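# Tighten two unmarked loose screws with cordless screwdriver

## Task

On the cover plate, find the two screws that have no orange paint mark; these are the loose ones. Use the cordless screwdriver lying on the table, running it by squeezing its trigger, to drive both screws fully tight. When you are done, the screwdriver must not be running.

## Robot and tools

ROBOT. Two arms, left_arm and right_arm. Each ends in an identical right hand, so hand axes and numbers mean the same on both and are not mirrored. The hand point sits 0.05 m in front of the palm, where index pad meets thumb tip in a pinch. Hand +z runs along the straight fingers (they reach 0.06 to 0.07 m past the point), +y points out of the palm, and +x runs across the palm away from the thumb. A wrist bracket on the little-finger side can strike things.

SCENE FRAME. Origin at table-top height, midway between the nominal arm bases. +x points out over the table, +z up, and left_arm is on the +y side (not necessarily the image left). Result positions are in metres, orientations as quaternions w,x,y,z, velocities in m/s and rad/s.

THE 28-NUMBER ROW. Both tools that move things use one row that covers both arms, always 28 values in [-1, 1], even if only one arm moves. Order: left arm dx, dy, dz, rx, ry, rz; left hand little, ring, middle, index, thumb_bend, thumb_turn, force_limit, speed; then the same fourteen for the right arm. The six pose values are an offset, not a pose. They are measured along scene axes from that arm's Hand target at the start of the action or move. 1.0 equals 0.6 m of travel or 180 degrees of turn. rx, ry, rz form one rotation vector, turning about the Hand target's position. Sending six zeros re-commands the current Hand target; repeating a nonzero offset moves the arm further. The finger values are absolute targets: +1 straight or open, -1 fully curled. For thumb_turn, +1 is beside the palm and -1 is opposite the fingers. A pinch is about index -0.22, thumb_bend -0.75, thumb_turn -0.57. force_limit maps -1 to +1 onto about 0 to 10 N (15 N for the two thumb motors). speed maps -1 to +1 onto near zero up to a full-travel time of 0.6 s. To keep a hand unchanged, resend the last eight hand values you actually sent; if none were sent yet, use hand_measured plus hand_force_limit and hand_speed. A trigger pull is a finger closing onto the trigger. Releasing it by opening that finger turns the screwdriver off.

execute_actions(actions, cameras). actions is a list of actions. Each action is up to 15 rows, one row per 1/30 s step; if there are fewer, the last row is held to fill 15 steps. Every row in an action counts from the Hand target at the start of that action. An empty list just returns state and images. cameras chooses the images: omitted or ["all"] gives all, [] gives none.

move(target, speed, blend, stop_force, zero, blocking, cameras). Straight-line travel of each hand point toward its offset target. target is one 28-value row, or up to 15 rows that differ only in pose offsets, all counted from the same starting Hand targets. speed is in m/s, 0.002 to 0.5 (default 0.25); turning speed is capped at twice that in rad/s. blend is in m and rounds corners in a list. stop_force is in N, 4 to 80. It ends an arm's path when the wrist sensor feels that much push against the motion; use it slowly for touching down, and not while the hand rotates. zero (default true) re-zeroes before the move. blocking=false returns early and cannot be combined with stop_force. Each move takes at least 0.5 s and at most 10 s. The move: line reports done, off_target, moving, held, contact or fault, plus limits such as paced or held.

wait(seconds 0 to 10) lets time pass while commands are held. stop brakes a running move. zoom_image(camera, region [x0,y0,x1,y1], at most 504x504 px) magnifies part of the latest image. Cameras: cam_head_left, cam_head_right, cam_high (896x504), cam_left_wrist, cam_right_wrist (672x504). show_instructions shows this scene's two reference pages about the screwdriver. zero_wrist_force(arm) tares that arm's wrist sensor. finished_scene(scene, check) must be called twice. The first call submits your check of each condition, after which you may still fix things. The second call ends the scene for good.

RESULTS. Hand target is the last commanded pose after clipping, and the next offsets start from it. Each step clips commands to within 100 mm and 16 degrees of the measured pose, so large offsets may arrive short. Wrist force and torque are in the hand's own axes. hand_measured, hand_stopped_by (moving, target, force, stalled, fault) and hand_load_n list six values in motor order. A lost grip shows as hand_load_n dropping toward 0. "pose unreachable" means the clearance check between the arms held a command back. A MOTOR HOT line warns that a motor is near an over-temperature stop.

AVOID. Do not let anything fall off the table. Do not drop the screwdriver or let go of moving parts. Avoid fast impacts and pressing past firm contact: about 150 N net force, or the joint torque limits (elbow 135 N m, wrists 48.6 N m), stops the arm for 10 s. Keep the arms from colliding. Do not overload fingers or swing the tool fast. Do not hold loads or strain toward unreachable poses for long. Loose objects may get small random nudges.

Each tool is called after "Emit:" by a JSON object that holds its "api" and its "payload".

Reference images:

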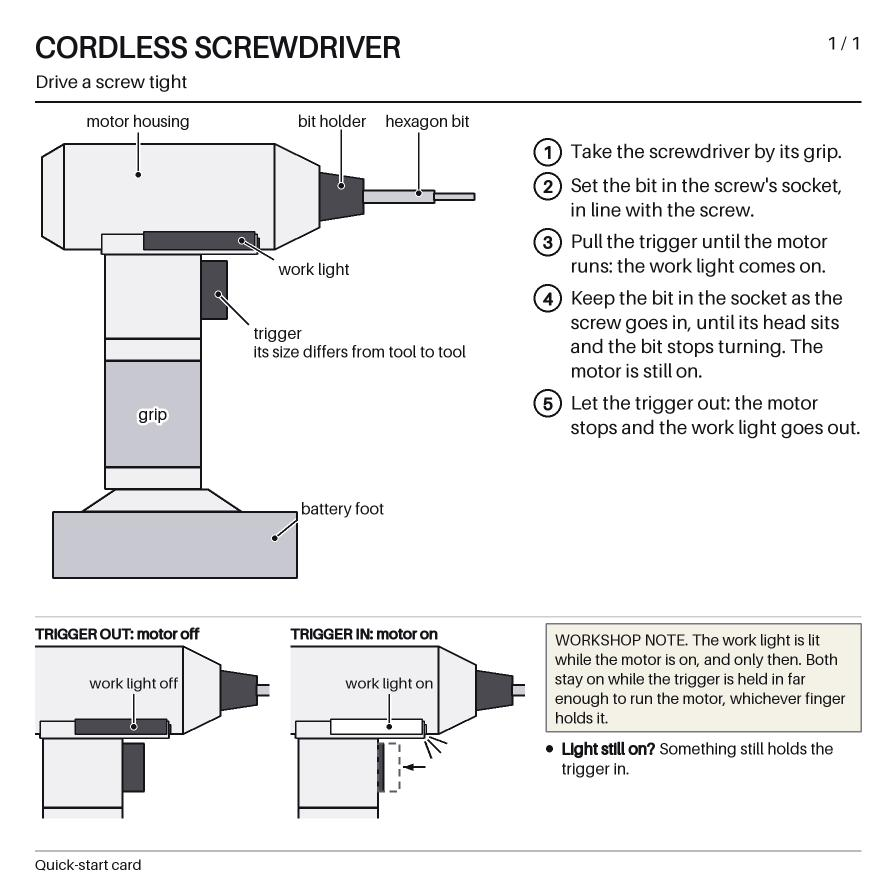

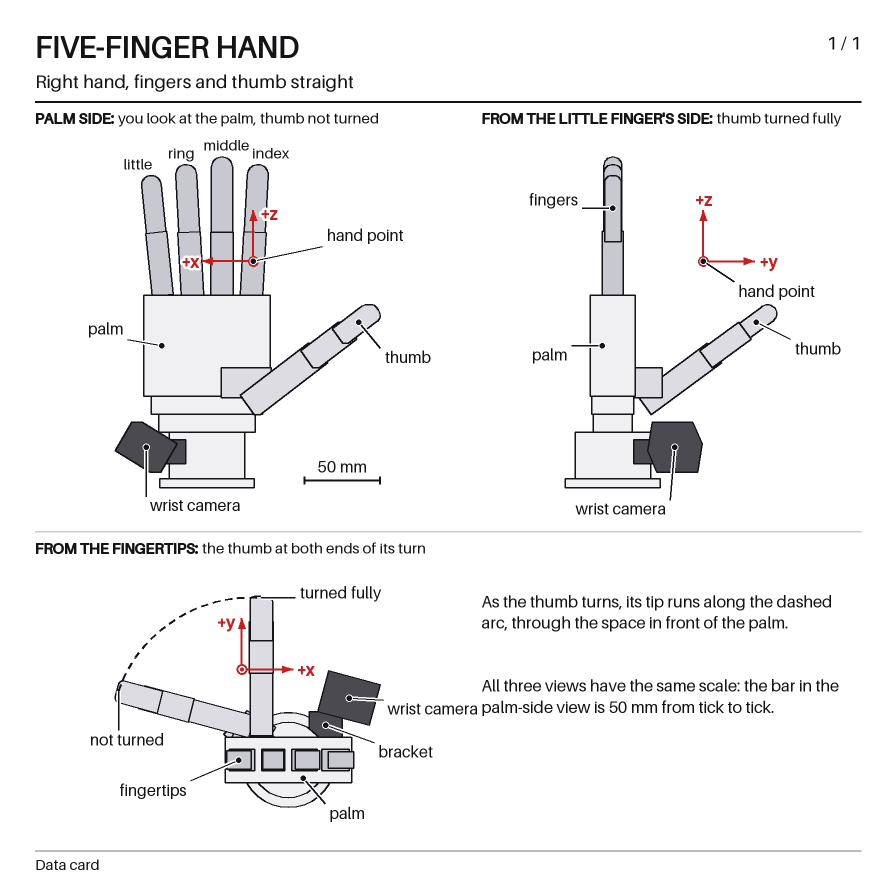

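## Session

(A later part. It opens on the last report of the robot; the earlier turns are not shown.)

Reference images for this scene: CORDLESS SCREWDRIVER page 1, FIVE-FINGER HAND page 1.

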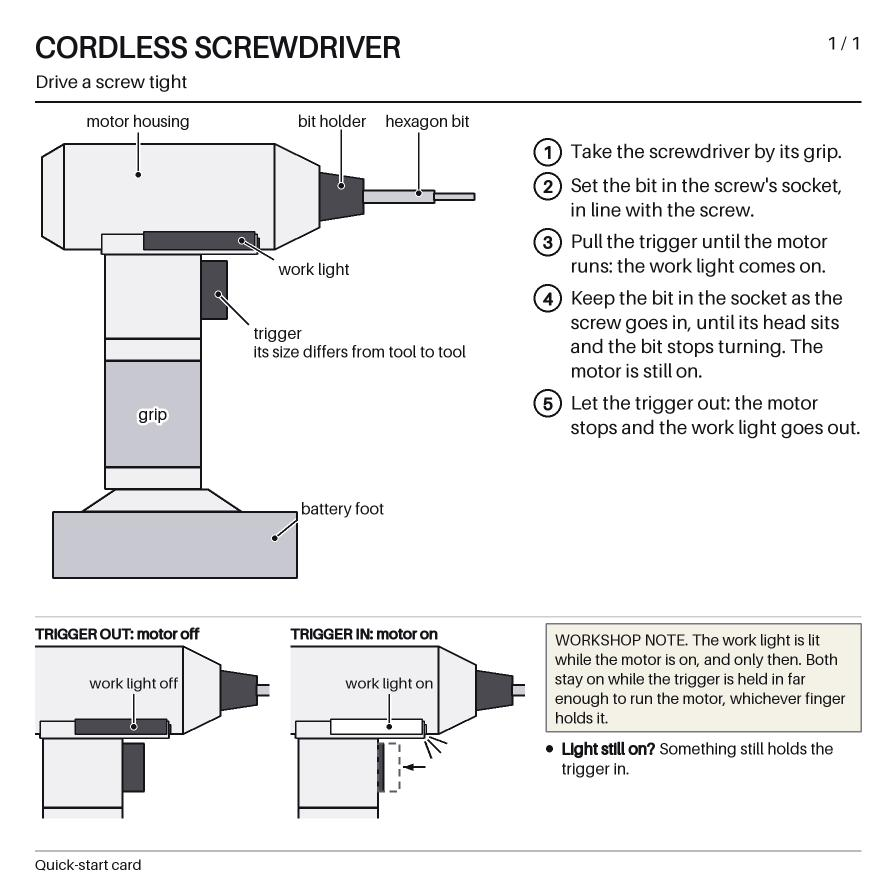

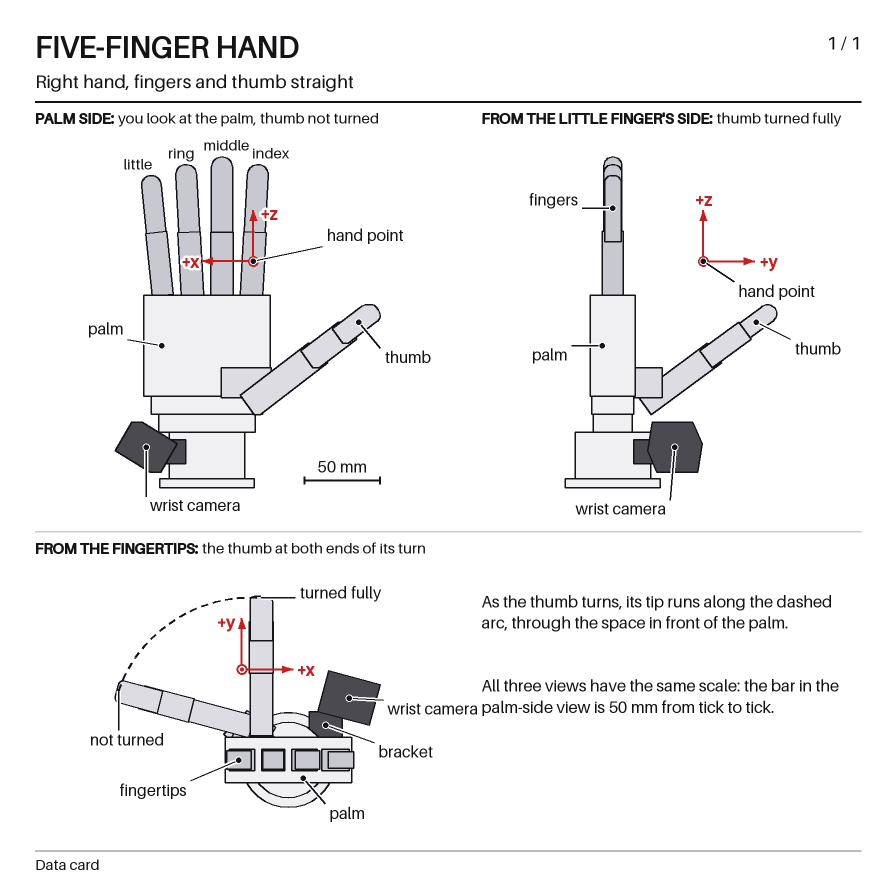

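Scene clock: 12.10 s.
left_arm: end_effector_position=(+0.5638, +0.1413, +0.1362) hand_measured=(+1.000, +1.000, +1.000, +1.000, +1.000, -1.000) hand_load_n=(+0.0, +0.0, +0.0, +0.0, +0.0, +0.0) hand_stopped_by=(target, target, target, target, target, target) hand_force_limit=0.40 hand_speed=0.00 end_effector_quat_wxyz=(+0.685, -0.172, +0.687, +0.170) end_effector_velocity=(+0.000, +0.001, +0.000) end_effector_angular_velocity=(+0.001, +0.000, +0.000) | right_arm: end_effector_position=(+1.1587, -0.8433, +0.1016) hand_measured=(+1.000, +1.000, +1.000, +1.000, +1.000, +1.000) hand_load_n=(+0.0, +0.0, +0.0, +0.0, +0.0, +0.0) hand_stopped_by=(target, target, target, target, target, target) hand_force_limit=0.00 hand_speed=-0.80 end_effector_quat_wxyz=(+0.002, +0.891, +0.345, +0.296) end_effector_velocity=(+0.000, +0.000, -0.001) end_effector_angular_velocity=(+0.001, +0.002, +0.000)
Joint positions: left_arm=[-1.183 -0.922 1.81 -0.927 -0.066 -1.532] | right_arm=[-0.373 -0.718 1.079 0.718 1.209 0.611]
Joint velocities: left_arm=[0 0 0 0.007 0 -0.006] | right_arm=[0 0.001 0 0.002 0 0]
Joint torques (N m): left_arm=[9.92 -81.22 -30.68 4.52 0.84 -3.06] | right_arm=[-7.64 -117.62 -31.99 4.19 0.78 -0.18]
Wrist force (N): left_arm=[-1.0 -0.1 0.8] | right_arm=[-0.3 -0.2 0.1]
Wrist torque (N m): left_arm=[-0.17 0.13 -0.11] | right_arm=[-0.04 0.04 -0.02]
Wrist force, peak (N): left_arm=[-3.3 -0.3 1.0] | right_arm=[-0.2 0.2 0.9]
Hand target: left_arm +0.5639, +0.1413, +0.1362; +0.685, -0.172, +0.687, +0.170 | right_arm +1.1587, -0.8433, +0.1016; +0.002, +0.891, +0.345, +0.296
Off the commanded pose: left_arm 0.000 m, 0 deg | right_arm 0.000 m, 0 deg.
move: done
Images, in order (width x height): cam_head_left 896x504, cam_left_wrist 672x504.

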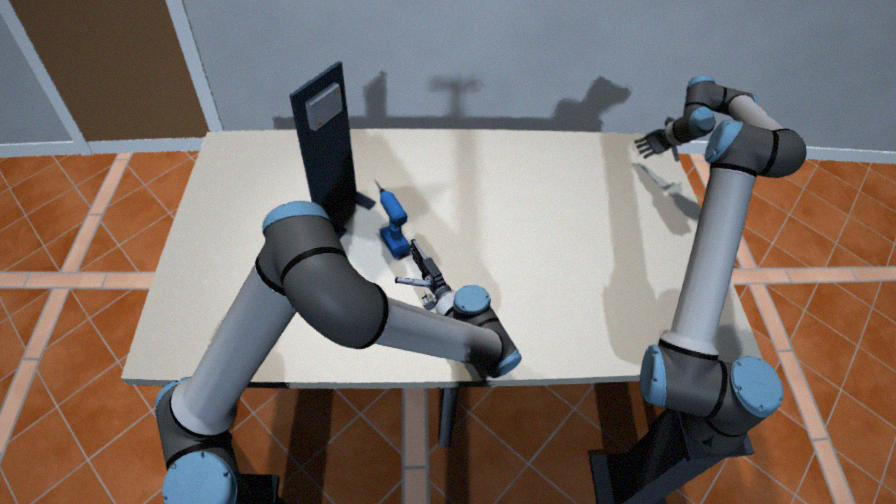

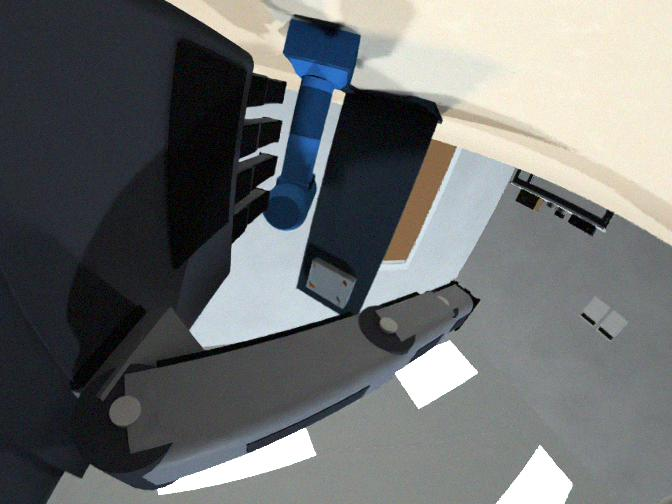

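Emit:
{"api": "move", "payload": {"target": [0.11,0.005,-0.006,0,0,0,1,1,1,1,1,-1,0.4,0,0,0,0,0,0,0,1,1,1,1,1,1,0,-0.8], "speed": 0.12, "cameras": ["cam_head_left","cam_head_right","cam_left_wrist"]}}

Emit:
{"api": "zoom_image", "payload": {"camera": "cam_head_right", "region": [360, 170, 460, 290]}}

Emit:
{"api": "zoom_image", "payload": {"camera": "cam_head_left", "region": [350, 160, 470, 280]}}

Scene clock: 15.43 s.
left_arm: end_effector_position=(+0.6299, +0.1441, +0.1326) hand_measured=(+1.000, +1.000, +1.000, +1.000, +1.000, -1.000) hand_load_n=(+0.0, +0.0, +0.0, +0.0, +0.0, +0.0) hand_stopped_by=(target, target, target, target, target, target) hand_force_limit=0.40 hand_speed=0.00 end_effector_quat_wxyz=(+0.687, -0.171, +0.686, +0.170) end_effector_velocity=(+0.000, -0.001, +0.000) end_effector_angular_velocity=(+0.001, +0.000, -0.001) | right_arm: end_effector_position=(+1.1587, -0.8433, +0.1016) hand_measured=(+1.000, +1.000, +1.000, +1.000, +1.000, +1.000) hand_load_n=(+0.0, +0.0, +0.0, +0.0, +0.0, +0.0) hand_stopped_by=(target, target, target, target, target, target) hand_force_limit=0.00 hand_speed=-0.80 end_effector_quat_wxyz=(+0.002, +0.891, +0.345, +0.296) end_effector_velocity=(+0.000, +0.000, +0.001) end_effector_angular_velocity=(+0.000, -0.001, +0.000)
Joint positions: left_arm=[-1.103 -0.875 1.726 -0.913 0.014 -1.511] | right_arm=[-0.373 -0.718 1.079 0.718 1.209 0.611]
Joint velocities: left_arm=[0 0 0 -0.004 0.001 0.005] | right_arm=[0 -0.001 0 0 0 0]
Joint torques (N m): left_arm=[-2.23 -69.62 -23.52 -4.01 0.6 4.08] | right_arm=[-10.66 -116.04 -32.88 3.96 0.87 -0.19]
Wrist force (N): left_arm=[-1.2 0.5 1.0] | right_arm=[0.2 -0.1 0.0]
Wrist torque (N m): left_arm=[-0.10 0.15 -0.11] | right_arm=[-0.02 -0.02 0.01]
Wrist force, peak (N): left_arm=[-1.1 -0.8 2.0] | right_arm=[0.0 -0.5 0.7]
Hand target: left_arm +0.6299, +0.1442, +0.1326; +0.685, -0.172, +0.687, +0.170 | right_arm +1.1587, -0.8433, +0.1016; +0.002, +0.891, +0.345, +0.296
Off the commanded pose: left_arm 0.000 m, 0 deg | right_arm 0.000 m, 0 deg.
move: done
Images, in order (width x height): cam_head_left 896x504, cam_head_right 896x504, cam_left_wrist 672x504.

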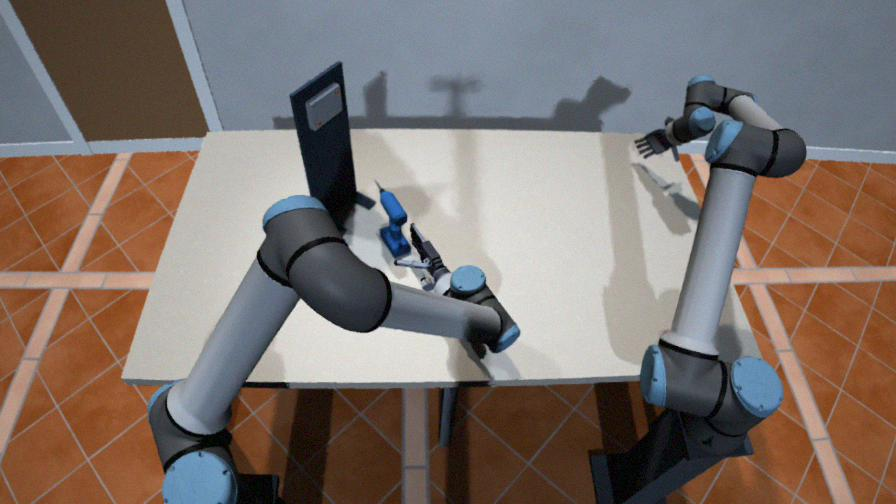

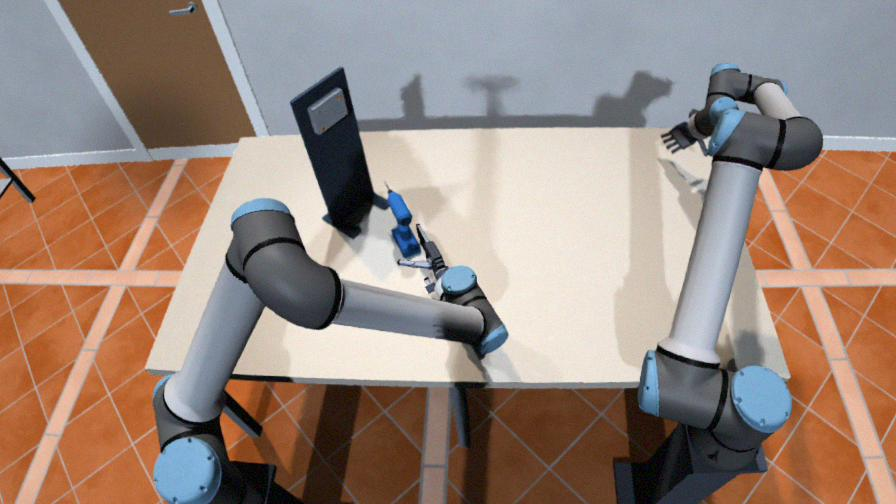

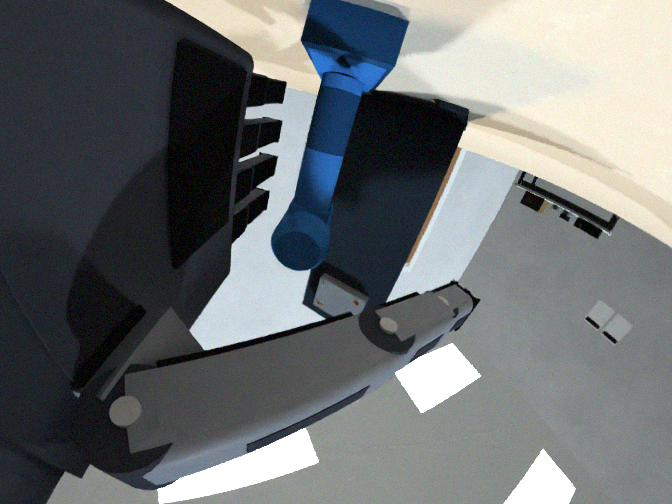

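Scaled by 4.200.

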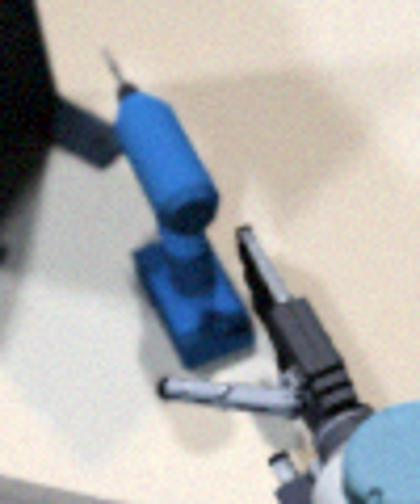

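Scaled by 4.200.

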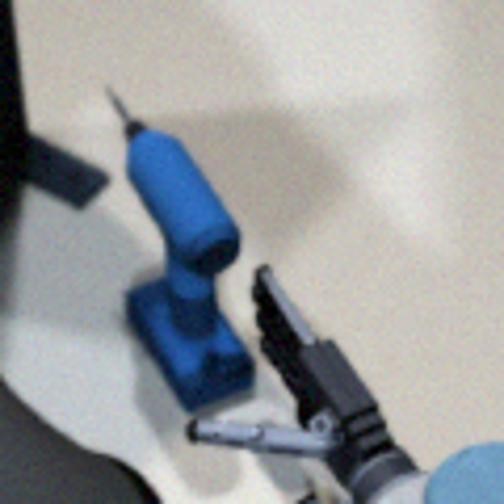

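Emit:
{"api": "move", "payload": {"target": [0.1075,0.0817,-0.011,0,0,0,1,1,1,1,1,-1,0.4,0,0,0,0,0,0,0,1,1,1,1,1,1,0,-0.8], "speed": 0.1, "stop_force": 8, "cameras": ["cam_head_left","cam_head_right","cam_left_wrist"]}}

Emit:
{"api": "zoom_image", "payload": {"camera": "cam_head_right", "region": [360, 170, 460, 290]}}

Emit:
{"api": "zoom_image", "payload": {"camera": "cam_head_left", "region": [350, 160, 470, 280]}}

Scene clock: 17.70 s.
left_arm: end_effector_position=(+0.6945, +0.1932, +0.1260) hand_measured=(+1.000, +1.000, +1.000, +1.000, +1.000, -1.000) hand_load_n=(+0.0, +0.0, +0.0, +0.0, +0.0, +0.0) hand_stopped_by=(target, target, target, target, target, target) hand_force_limit=0.40 hand_speed=0.00 end_effector_quat_wxyz=(+0.685, -0.172, +0.687, +0.170) end_effector_velocity=(+0.000, +0.000, +0.000) end_effector_angular_velocity=(+0.000, +0.000, -0.001) | right_arm: end_effector_position=(+1.1587, -0.8433, +0.1016) hand_measured=(+1.000, +1.000, +1.000, +1.000, +1.000, +1.000) hand_load_n=(+0.0, +0.0, +0.0, +0.0, +0.0, +0.0) hand_stopped_by=(target, target, target, target, target, target) hand_force_limit=0.00 hand_speed=-0.80 end_effector_quat_wxyz=(+0.002, +0.891, +0.345, +0.296) end_effector_velocity=(+0.000, +0.000, -0.001) end_effector_angular_velocity=(+0.000, +0.002, +0.000)
Joint positions: left_arm=[-0.999 -0.846 1.681 -0.809 0.117 -1.598] | right_arm=[-0.373 -0.718 1.079 0.718 1.209 0.611]
Joint velocities: left_arm=[0.001 0 0 0 0.001 0] | right_arm=[0 0.001 0 0.001 0 0]
Joint torques (N m): left_arm=[-3.9 -79.5 -38.27 2.8 0.61 -3.53] | right_arm=[-11.56 -116.31 -32.57 3.8 0.74 -0.22]
Wrist force (N): left_arm=[-1.1 0.4 0.9] | right_arm=[0.1 -0.2 0.2]
Wrist torque (N m): left_arm=[-0.11 0.17 -0.13] | right_arm=[-0.04 -0.01 0.00]
Wrist force, peak (N): left_arm=[-1.1 -1.8 -0.5] | right_arm=[0.4 0.0 0.7]
Hand target: left_arm +0.6945, +0.1932, +0.1260; +0.685, -0.172, +0.687, +0.170 | right_arm +1.1587, -0.8433, +0.1016; +0.002, +0.891, +0.345, +0.296
Off the commanded pose: left_arm 0.000 m, 0 deg | right_arm 0.000 m, 0 deg.
move: done
Images, in order (width x height): cam_head_left 896x504, cam_head_right 896x504, cam_left_wrist 672x504.

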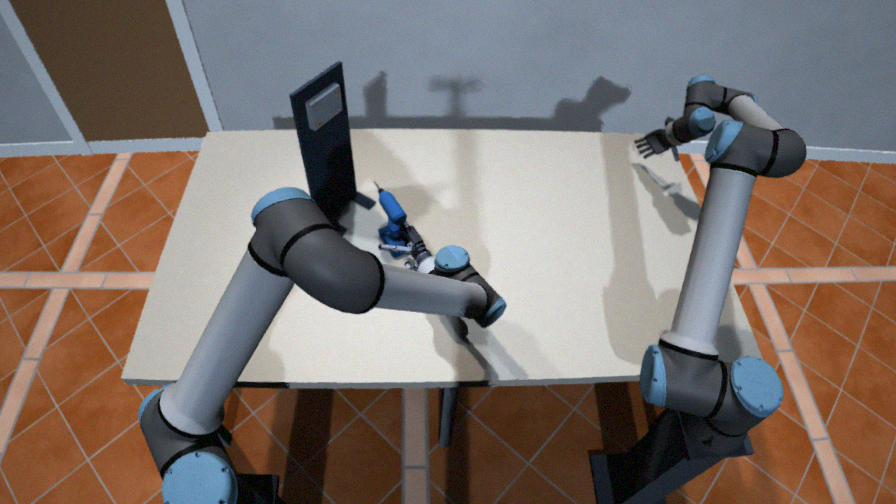

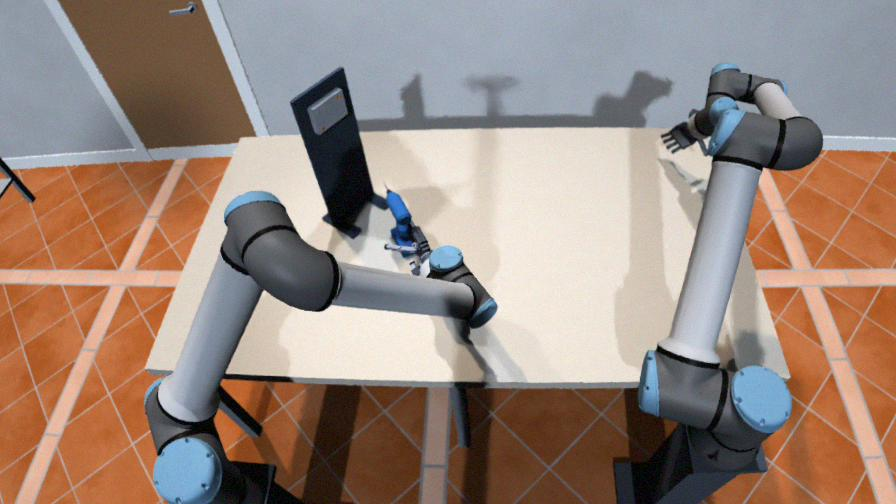

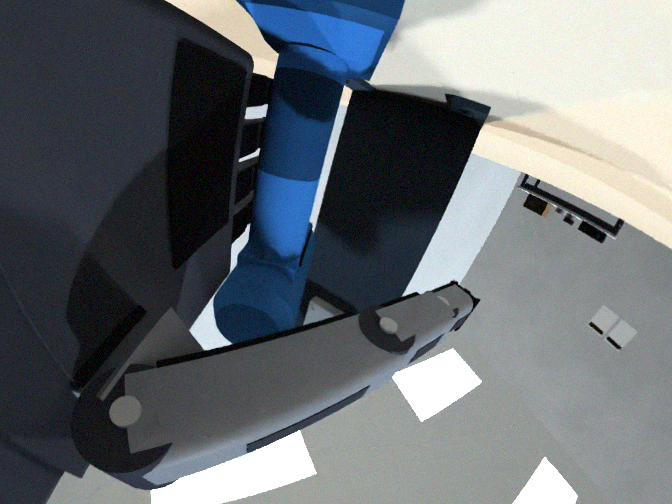

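Scaled by 4.200.

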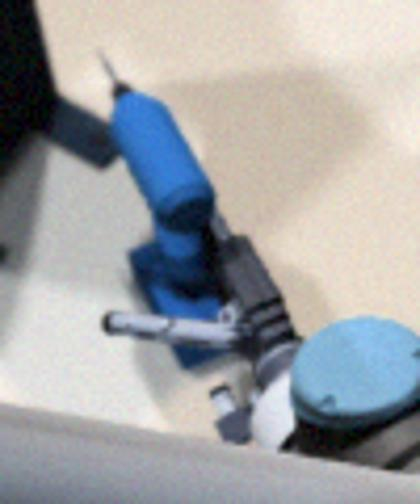

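Scaled by 4.200.

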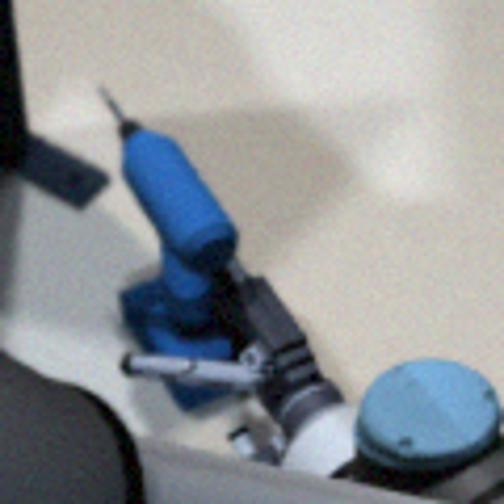

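Emit:
{"api": "move", "payload": {"target": [0.0833,0.0384,0,0,0,0,1,1,1,1,1,-1,0.4,0,0,0,0,0,0,0,1,1,1,1,1,1,0,-0.8], "speed": 0.06, "stop_force": 6, "cameras": ["cam_head_left","cam_head_right","cam_left_wrist"]}}

Emit:
{"api": "zoom_image", "payload": {"camera": "cam_head_right", "region": [360, 170, 460, 290]}}

Emit:
{"api": "zoom_image", "payload": {"camera": "cam_head_left", "region": [350, 160, 470, 280]}}

Scene clock: 20.13 s.
left_arm: end_effector_position=(+0.7446, +0.2162, +0.1260) hand_measured=(+1.000, +1.000, +1.000, +1.000, +1.000, -1.000) hand_load_n=(+0.0, +0.0, +0.0, +0.0, +0.0, -0.5) hand_stopped_by=(target, target, target, target, target, target) hand_force_limit=0.40 hand_speed=0.00 end_effector_quat_wxyz=(+0.685, -0.172, +0.687, +0.170) end_effector_velocity=(+0.000, +0.001, +0.000) end_effector_angular_velocity=(+0.000, +0.000, +0.001) | right_arm: end_effector_position=(+1.1587, -0.8433, +0.1016) hand_measured=(+1.000, +1.000, +1.000, +1.000, +1.000, +1.000) hand_load_n=(+0.0, +0.0, +0.0, +0.0, +0.0, +0.0) hand_stopped_by=(target, target, target, target, target, target) hand_force_limit=0.00 hand_speed=-0.80 end_effector_quat_wxyz=(+0.002, +0.891, +0.345, +0.296) end_effector_velocity=(+0.000, +0.000, +0.000) end_effector_angular_velocity=(+0.000, -0.001, +0.000)
Joint positions: left_arm=[-0.932 -0.822 1.63 -0.793 0.185 -1.588] | right_arm=[-0.373 -0.718 1.079 0.718 1.209 0.611]
Joint velocities: left_arm=[0 0 0 0 -0.001 0] | right_arm=[0 0 0 0 0 0]
Joint torques (N m): left_arm=[-12.55 -96.7 -18.33 -3.8 -1.77 -3.53] | right_arm=[-12.5 -116.97 -32.69 3.87 0.77 -0.15]
Wrist force (N): left_arm=[-1.0 0.1 0.8] | right_arm=[-0.2 -0.3 -0.1]
Wrist torque (N m): left_arm=[-0.12 0.14 -0.14] | right_arm=[-0.04 0.03 -0.01]
Wrist force, peak (N): left_arm=[-1.3 -0.5 -2.1] | right_arm=[0.1 -0.4 0.7]
Hand target: left_arm +0.7446, +0.2162, +0.1260; +0.685, -0.172, +0.687, +0.170 | right_arm +1.1587, -0.8433, +0.1016; +0.002, +0.891, +0.345, +0.296
Off the commanded pose: left_arm 0.000 m, 0 deg | right_arm 0.000 m, 0 deg.
move: done
Images, in order (width x height): cam_head_left 896x504, cam_head_right 896x504, cam_left_wrist 672x504.

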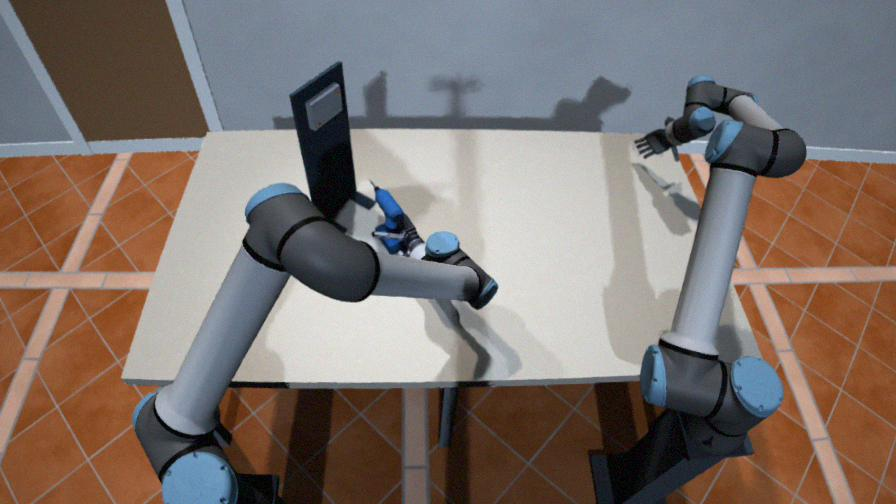

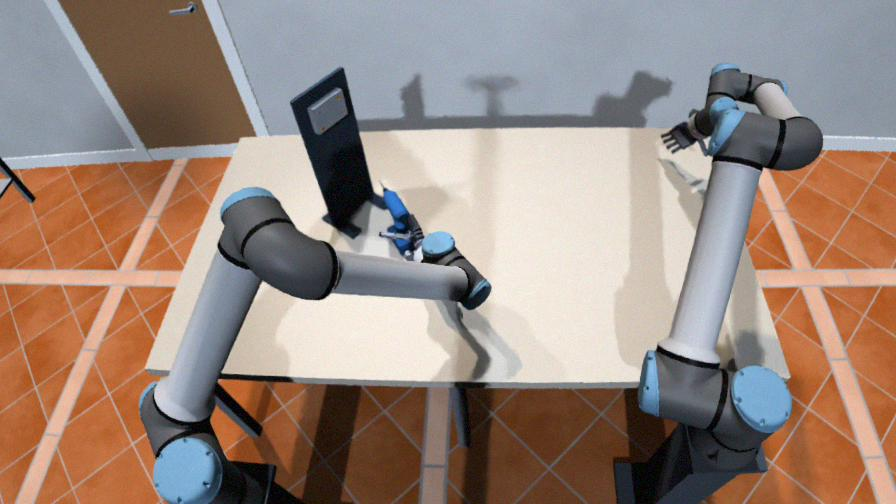

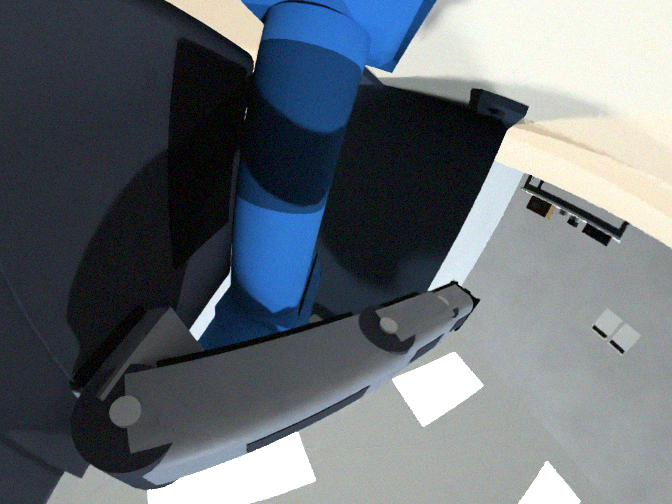

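Scaled by 4.200.

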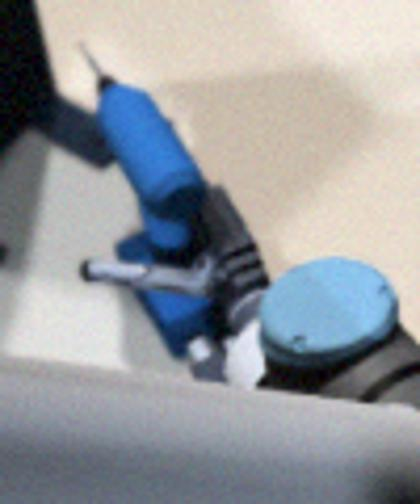

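Scaled by 4.200.

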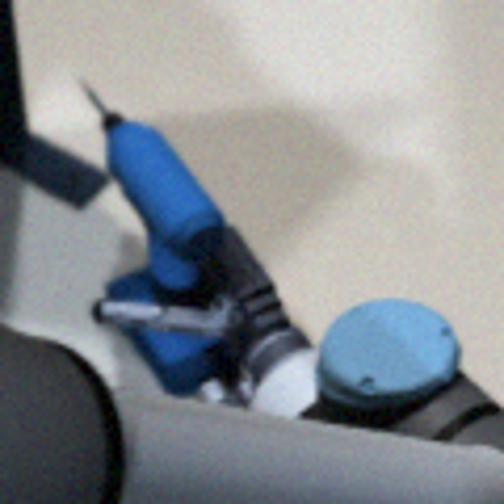

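Emit:
{"api": "move", "payload": {"target": [0.0134,0.0034,0,0,0,0,1,1,1,1,1,-1,0.4,0,0,0,0,0,0,0,1,1,1,1,1,1,0,-0.8], "speed": 0.04, "stop_force": 6, "cameras": ["cam_head_left","cam_left_wrist"]}}

Emit:
{"api": "zoom_image", "payload": {"camera": "cam_head_left", "region": [350, 160, 470, 280]}}

Scene clock: 22.03 s.
left_arm: end_effector_position=(+0.7526, +0.2182, +0.1260) hand_measured=(+1.000, +1.000, +1.000, +1.000, +1.000, -1.000) hand_load_n=(+0.0, +0.0, +0.0, +0.0, +0.0, +0.0) hand_stopped_by=(target, target, target, target, target, target) hand_force_limit=0.40 hand_speed=0.00 end_effector_quat_wxyz=(+0.685, -0.172, +0.687, +0.170) end_effector_velocity=(+0.000, +0.000, +0.000) end_effector_angular_velocity=(+0.001, +0.001, -0.001) | right_arm: end_effector_position=(+1.1587, -0.8433, +0.1016) hand_measured=(+1.000, +1.000, +1.000, +1.000, +1.000, +1.000) hand_load_n=(+0.0, +0.0, +0.0, +0.0, +0.0, +0.0) hand_stopped_by=(target, target, target, target, target, target) hand_force_limit=0.00 hand_speed=-0.80 end_effector_quat_wxyz=(+0.002, +0.891, +0.345, +0.296) end_effector_velocity=(+0.000, +0.000, +0.000) end_effector_angular_velocity=(+0.000, +0.000, +0.000)
Joint positions: left_arm=[-0.923 -0.816 1.619 -0.787 0.194 -1.587] | right_arm=[-0.373 -0.718 1.079 0.718 1.209 0.611]
Joint velocities: left_arm=[0 0 0 0 0 0.001] | right_arm=[0 0 0 0 0 0]
Joint torques (N m): left_arm=[-13.37 -94.13 -18.85 -2.41 -1.9 -2.93] | right_arm=[-12.39 -115.85 -32.61 3.9 1.02 -0.09]
Wrist force (N): left_arm=[-0.7 0.1 0.9] | right_arm=[0.0 -0.2 0.2]
Wrist torque (N m): left_arm=[-0.12 0.10 -0.12] | right_arm=[-0.05 -0.01 0.00]
Wrist force, peak (N): left_arm=[-1.5 0.5 1.1] | right_arm=[0.3 -0.5 0.5]
Hand target: left_arm +0.7526, +0.2182, +0.1260; +0.685, -0.172, +0.687, +0.170 | right_arm +1.1587, -0.8433, +0.1016; +0.002, +0.891, +0.345, +0.296
Off the commanded pose: left_arm 0.000 m, 0 deg | right_arm 0.000 m, 0 deg.
move: done
Images, in order (width x height): cam_head_left 896x504, cam_left_wrist 672x504.

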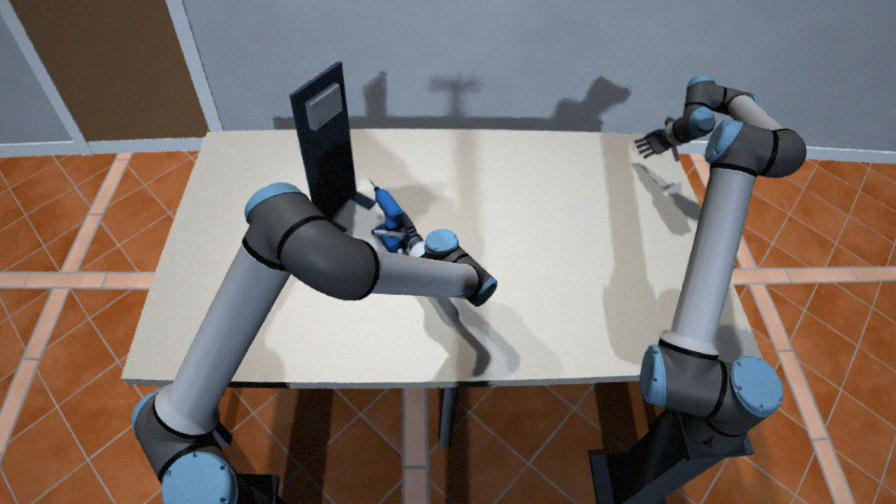

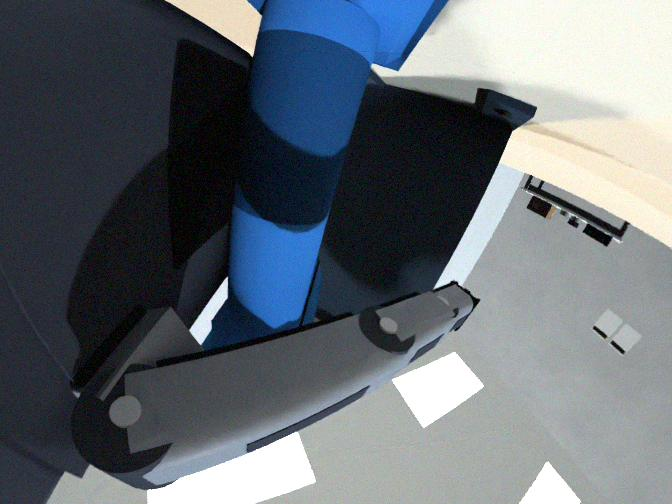

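Scaled by 4.200.

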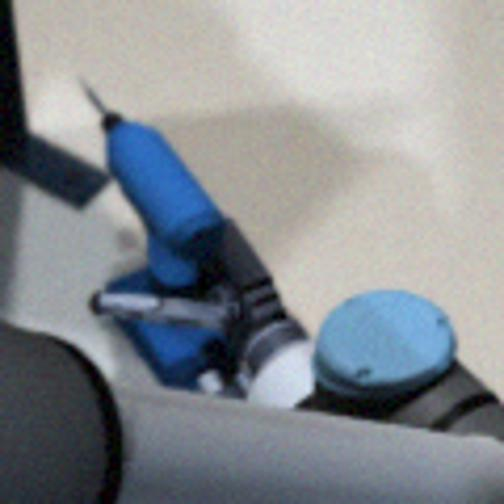

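Emit:
{"api": "move", "payload": {"target": [0,0,0,0,0,0,0.1,0.1,0.1,1,0.4,-1,-0.5,-0.7,0,0,0,0,0,0,1,1,1,1,1,1,0,-0.8], "cameras": ["cam_left_wrist","cam_head_left"]}}

Emit:
{"api": "zoom_image", "payload": {"camera": "cam_head_left", "region": [350, 160, 470, 280]}}

Scene clock: 24.37 s.
left_arm: end_effector_position=(+0.7526, +0.2182, +0.1260) hand_measured=(+0.100, +0.100, +0.100, +1.000, +0.400, -1.000) hand_load_n=(+0.0, +0.0, +0.0, +0.0, +0.0, -0.5) hand_stopped_by=(target, target, target, target, target, target) hand_force_limit=-0.50 hand_speed=-0.70 end_effector_quat_wxyz=(+0.685, -0.172, +0.687, +0.170) end_effector_velocity=(+0.000, -0.001, -0.001) end_effector_angular_velocity=(-0.001, +0.000, -0.001) | right_arm: end_effector_position=(+1.1587, -0.8433, +0.1016) hand_measured=(+1.000, +1.000, +1.000, +1.000, +1.000, +1.000) hand_load_n=(+0.0, +0.0, +0.0, +0.0, +0.0, -0.5) hand_stopped_by=(target, target, target, target, target, target) hand_force_limit=0.00 hand_speed=-0.80 end_effector_quat_wxyz=(+0.002, +0.891, +0.345, +0.296) end_effector_velocity=(+0.000, +0.000, +0.001) end_effector_angular_velocity=(+0.000, -0.001, +0.000)
Joint positions: left_arm=[-0.923 -0.816 1.619 -0.788 0.194 -1.587] | right_arm=[-0.373 -0.718 1.079 0.718 1.209 0.611]
Joint velocities: left_arm=[-0.001 0.001 0 0 0 -0.001] | right_arm=[0 -0.001 0 -0.001 0 0]
Joint torques (N m): left_arm=[-10.22 -99.22 -24.2 -2.77 -0.31 -0.71] | right_arm=[-12.45 -116.63 -33.14 3.74 0.74 -0.26]
Wrist force (N): left_arm=[-1.1 0.2 1.1] | right_arm=[0.1 -0.1 0.5]
Wrist torque (N m): left_arm=[-0.13 0.13 -0.15] | right_arm=[-0.04 -0.03 0.01]
Wrist force, peak (N): left_arm=[-1.4 -0.1 1.1] | right_arm=[0.0 -0.4 0.6]
Hand target: left_arm +0.7526, +0.2182, +0.1260; +0.685, -0.172, +0.687, +0.170 | right_arm +1.1587, -0.8433, +0.1016; +0.002, +0.891, +0.345, +0.296
Off the commanded pose: left_arm 0.000 m, 0 deg | right_arm 0.000 m, 0 deg.
move: done
Images, in order (width x height): cam_head_left 896x504, cam_left_wrist 672x504.

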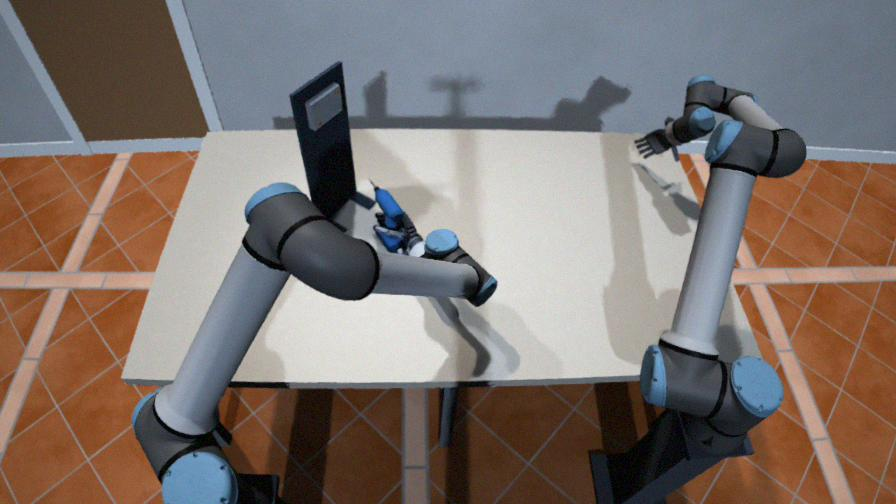

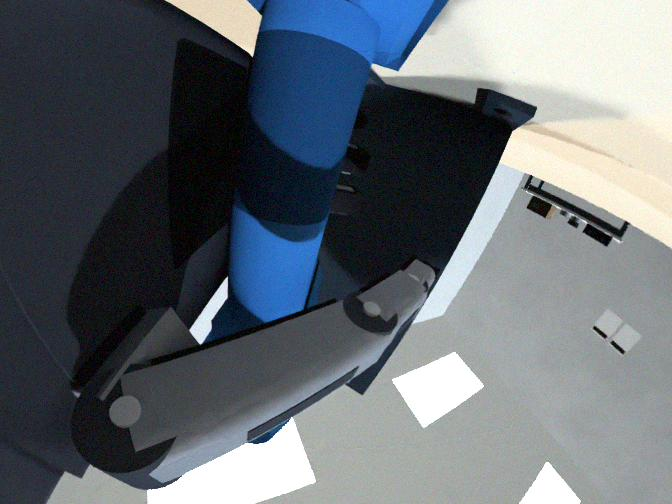

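Scaled by 4.200.

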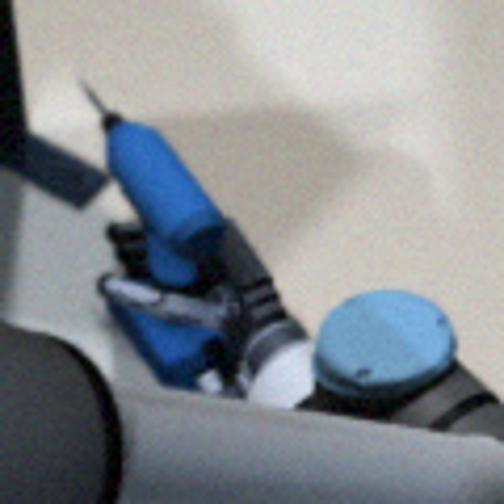

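Now a slow final close.

Emit:
{"api": "move", "payload": {"target": [0,0,0,0,0,0,-1,-1,-1,1,-1,-1,-0.4,-0.85,0,0,0,0,0,0,1,1,1,1,1,1,0,-0.8], "cameras": ["cam_left_wrist","cam_head_left"]}}

Emit:
{"api": "zoom_image", "payload": {"camera": "cam_head_left", "region": [350, 160, 470, 280]}}

Scene clock: 28.33 s.
left_arm: end_effector_position=(+0.7526, +0.2182, +0.1260) hand_measured=(-0.790, -0.774, -0.506, +1.000, +0.008, -1.000) hand_load_n=(+3.0, +0.5, +4.0, +0.0, +5.0, +0.5) hand_stopped_by=(force, force, force, target, force, target) hand_force_limit=-0.40 hand_speed=-0.85 end_effector_quat_wxyz=(+0.685, -0.172, +0.687, +0.170) end_effector_velocity=(+0.000, +0.001, +0.000) end_effector_angular_velocity=(+0.001, +0.000, +0.000) | right_arm: end_effector_position=(+1.1587, -0.8433, +0.1016) hand_measured=(+1.000, +1.000, +1.000, +1.000, +1.000, +1.000) hand_load_n=(+0.0, +0.0, +0.0, +0.0, +0.0, +0.0) hand_stopped_by=(target, target, target, target, target, target) hand_force_limit=0.00 hand_speed=-0.80 end_effector_quat_wxyz=(+0.002, +0.891, +0.345, +0.296) end_effector_velocity=(+0.000, +0.000, +0.001) end_effector_angular_velocity=(+0.000, -0.002, +0.000)
Joint positions: left_arm=[-0.923 -0.816 1.619 -0.788 0.194 -1.587] | right_arm=[-0.373 -0.718 1.079 0.718 1.209 0.611]
Joint velocities: left_arm=[0.001 0 0 0 0 0.001] | right_arm=[0 -0.001 0 -0.001 0 0]
Joint torques (N m): left_arm=[-7.81 -96.92 -32.97 -1.64 0.42 1.87] | right_arm=[-11.97 -116.43 -33.01 3.57 0.7 -0.22]
Wrist force (N): left_arm=[1.1 -0.2 1.4] | right_arm=[0.0 0.1 0.2]
Wrist torque (N m): left_arm=[-0.22 0.08 -0.15] | right_arm=[0.00 0.00 0.01]
Wrist force, peak (N): left_arm=[3.2 0.2 2.2] | right_arm=[0.3 -0.3 0.8]
Hand target: left_arm +0.7526, +0.2182, +0.1260; +0.685, -0.172, +0.687, +0.170 | right_arm +1.1587, -0.8433, +0.1016; +0.002, +0.891, +0.345, +0.296
Off the commanded pose: left_arm 0.000 m, 0 deg | right_arm 0.000 m, 0 deg.
move: done
Images, in order (width x height): cam_head_left 896x504, cam_left_wrist 672x504.

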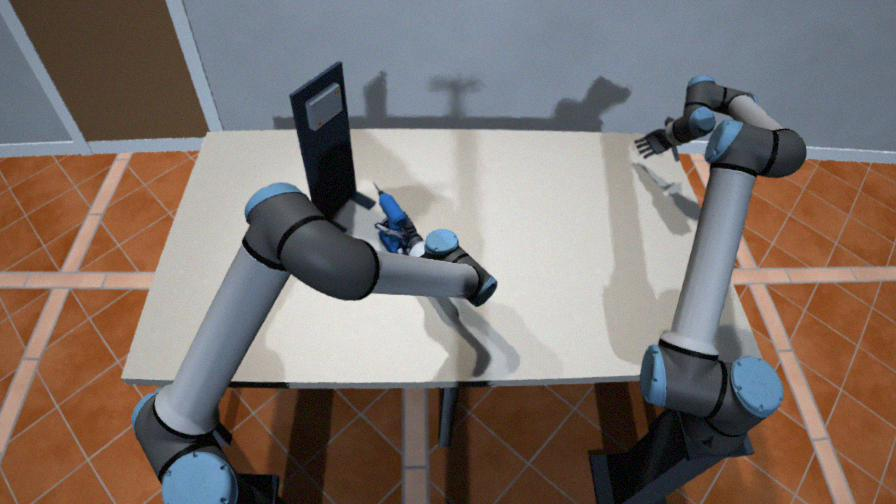

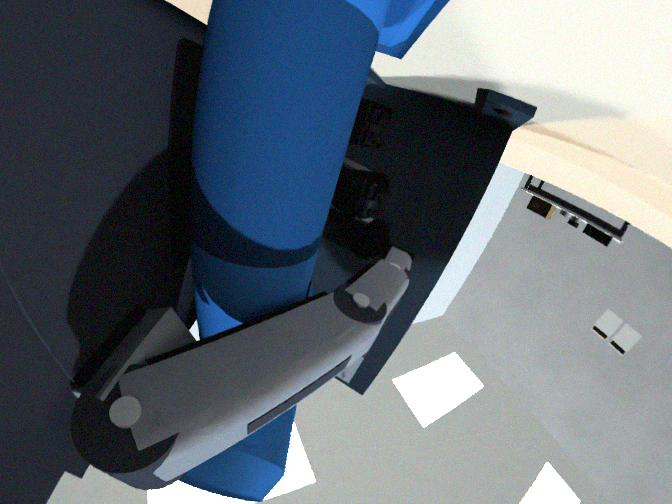

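Scaled by 4.200.

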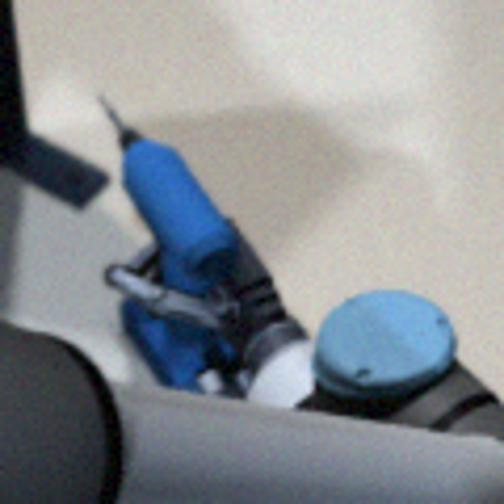

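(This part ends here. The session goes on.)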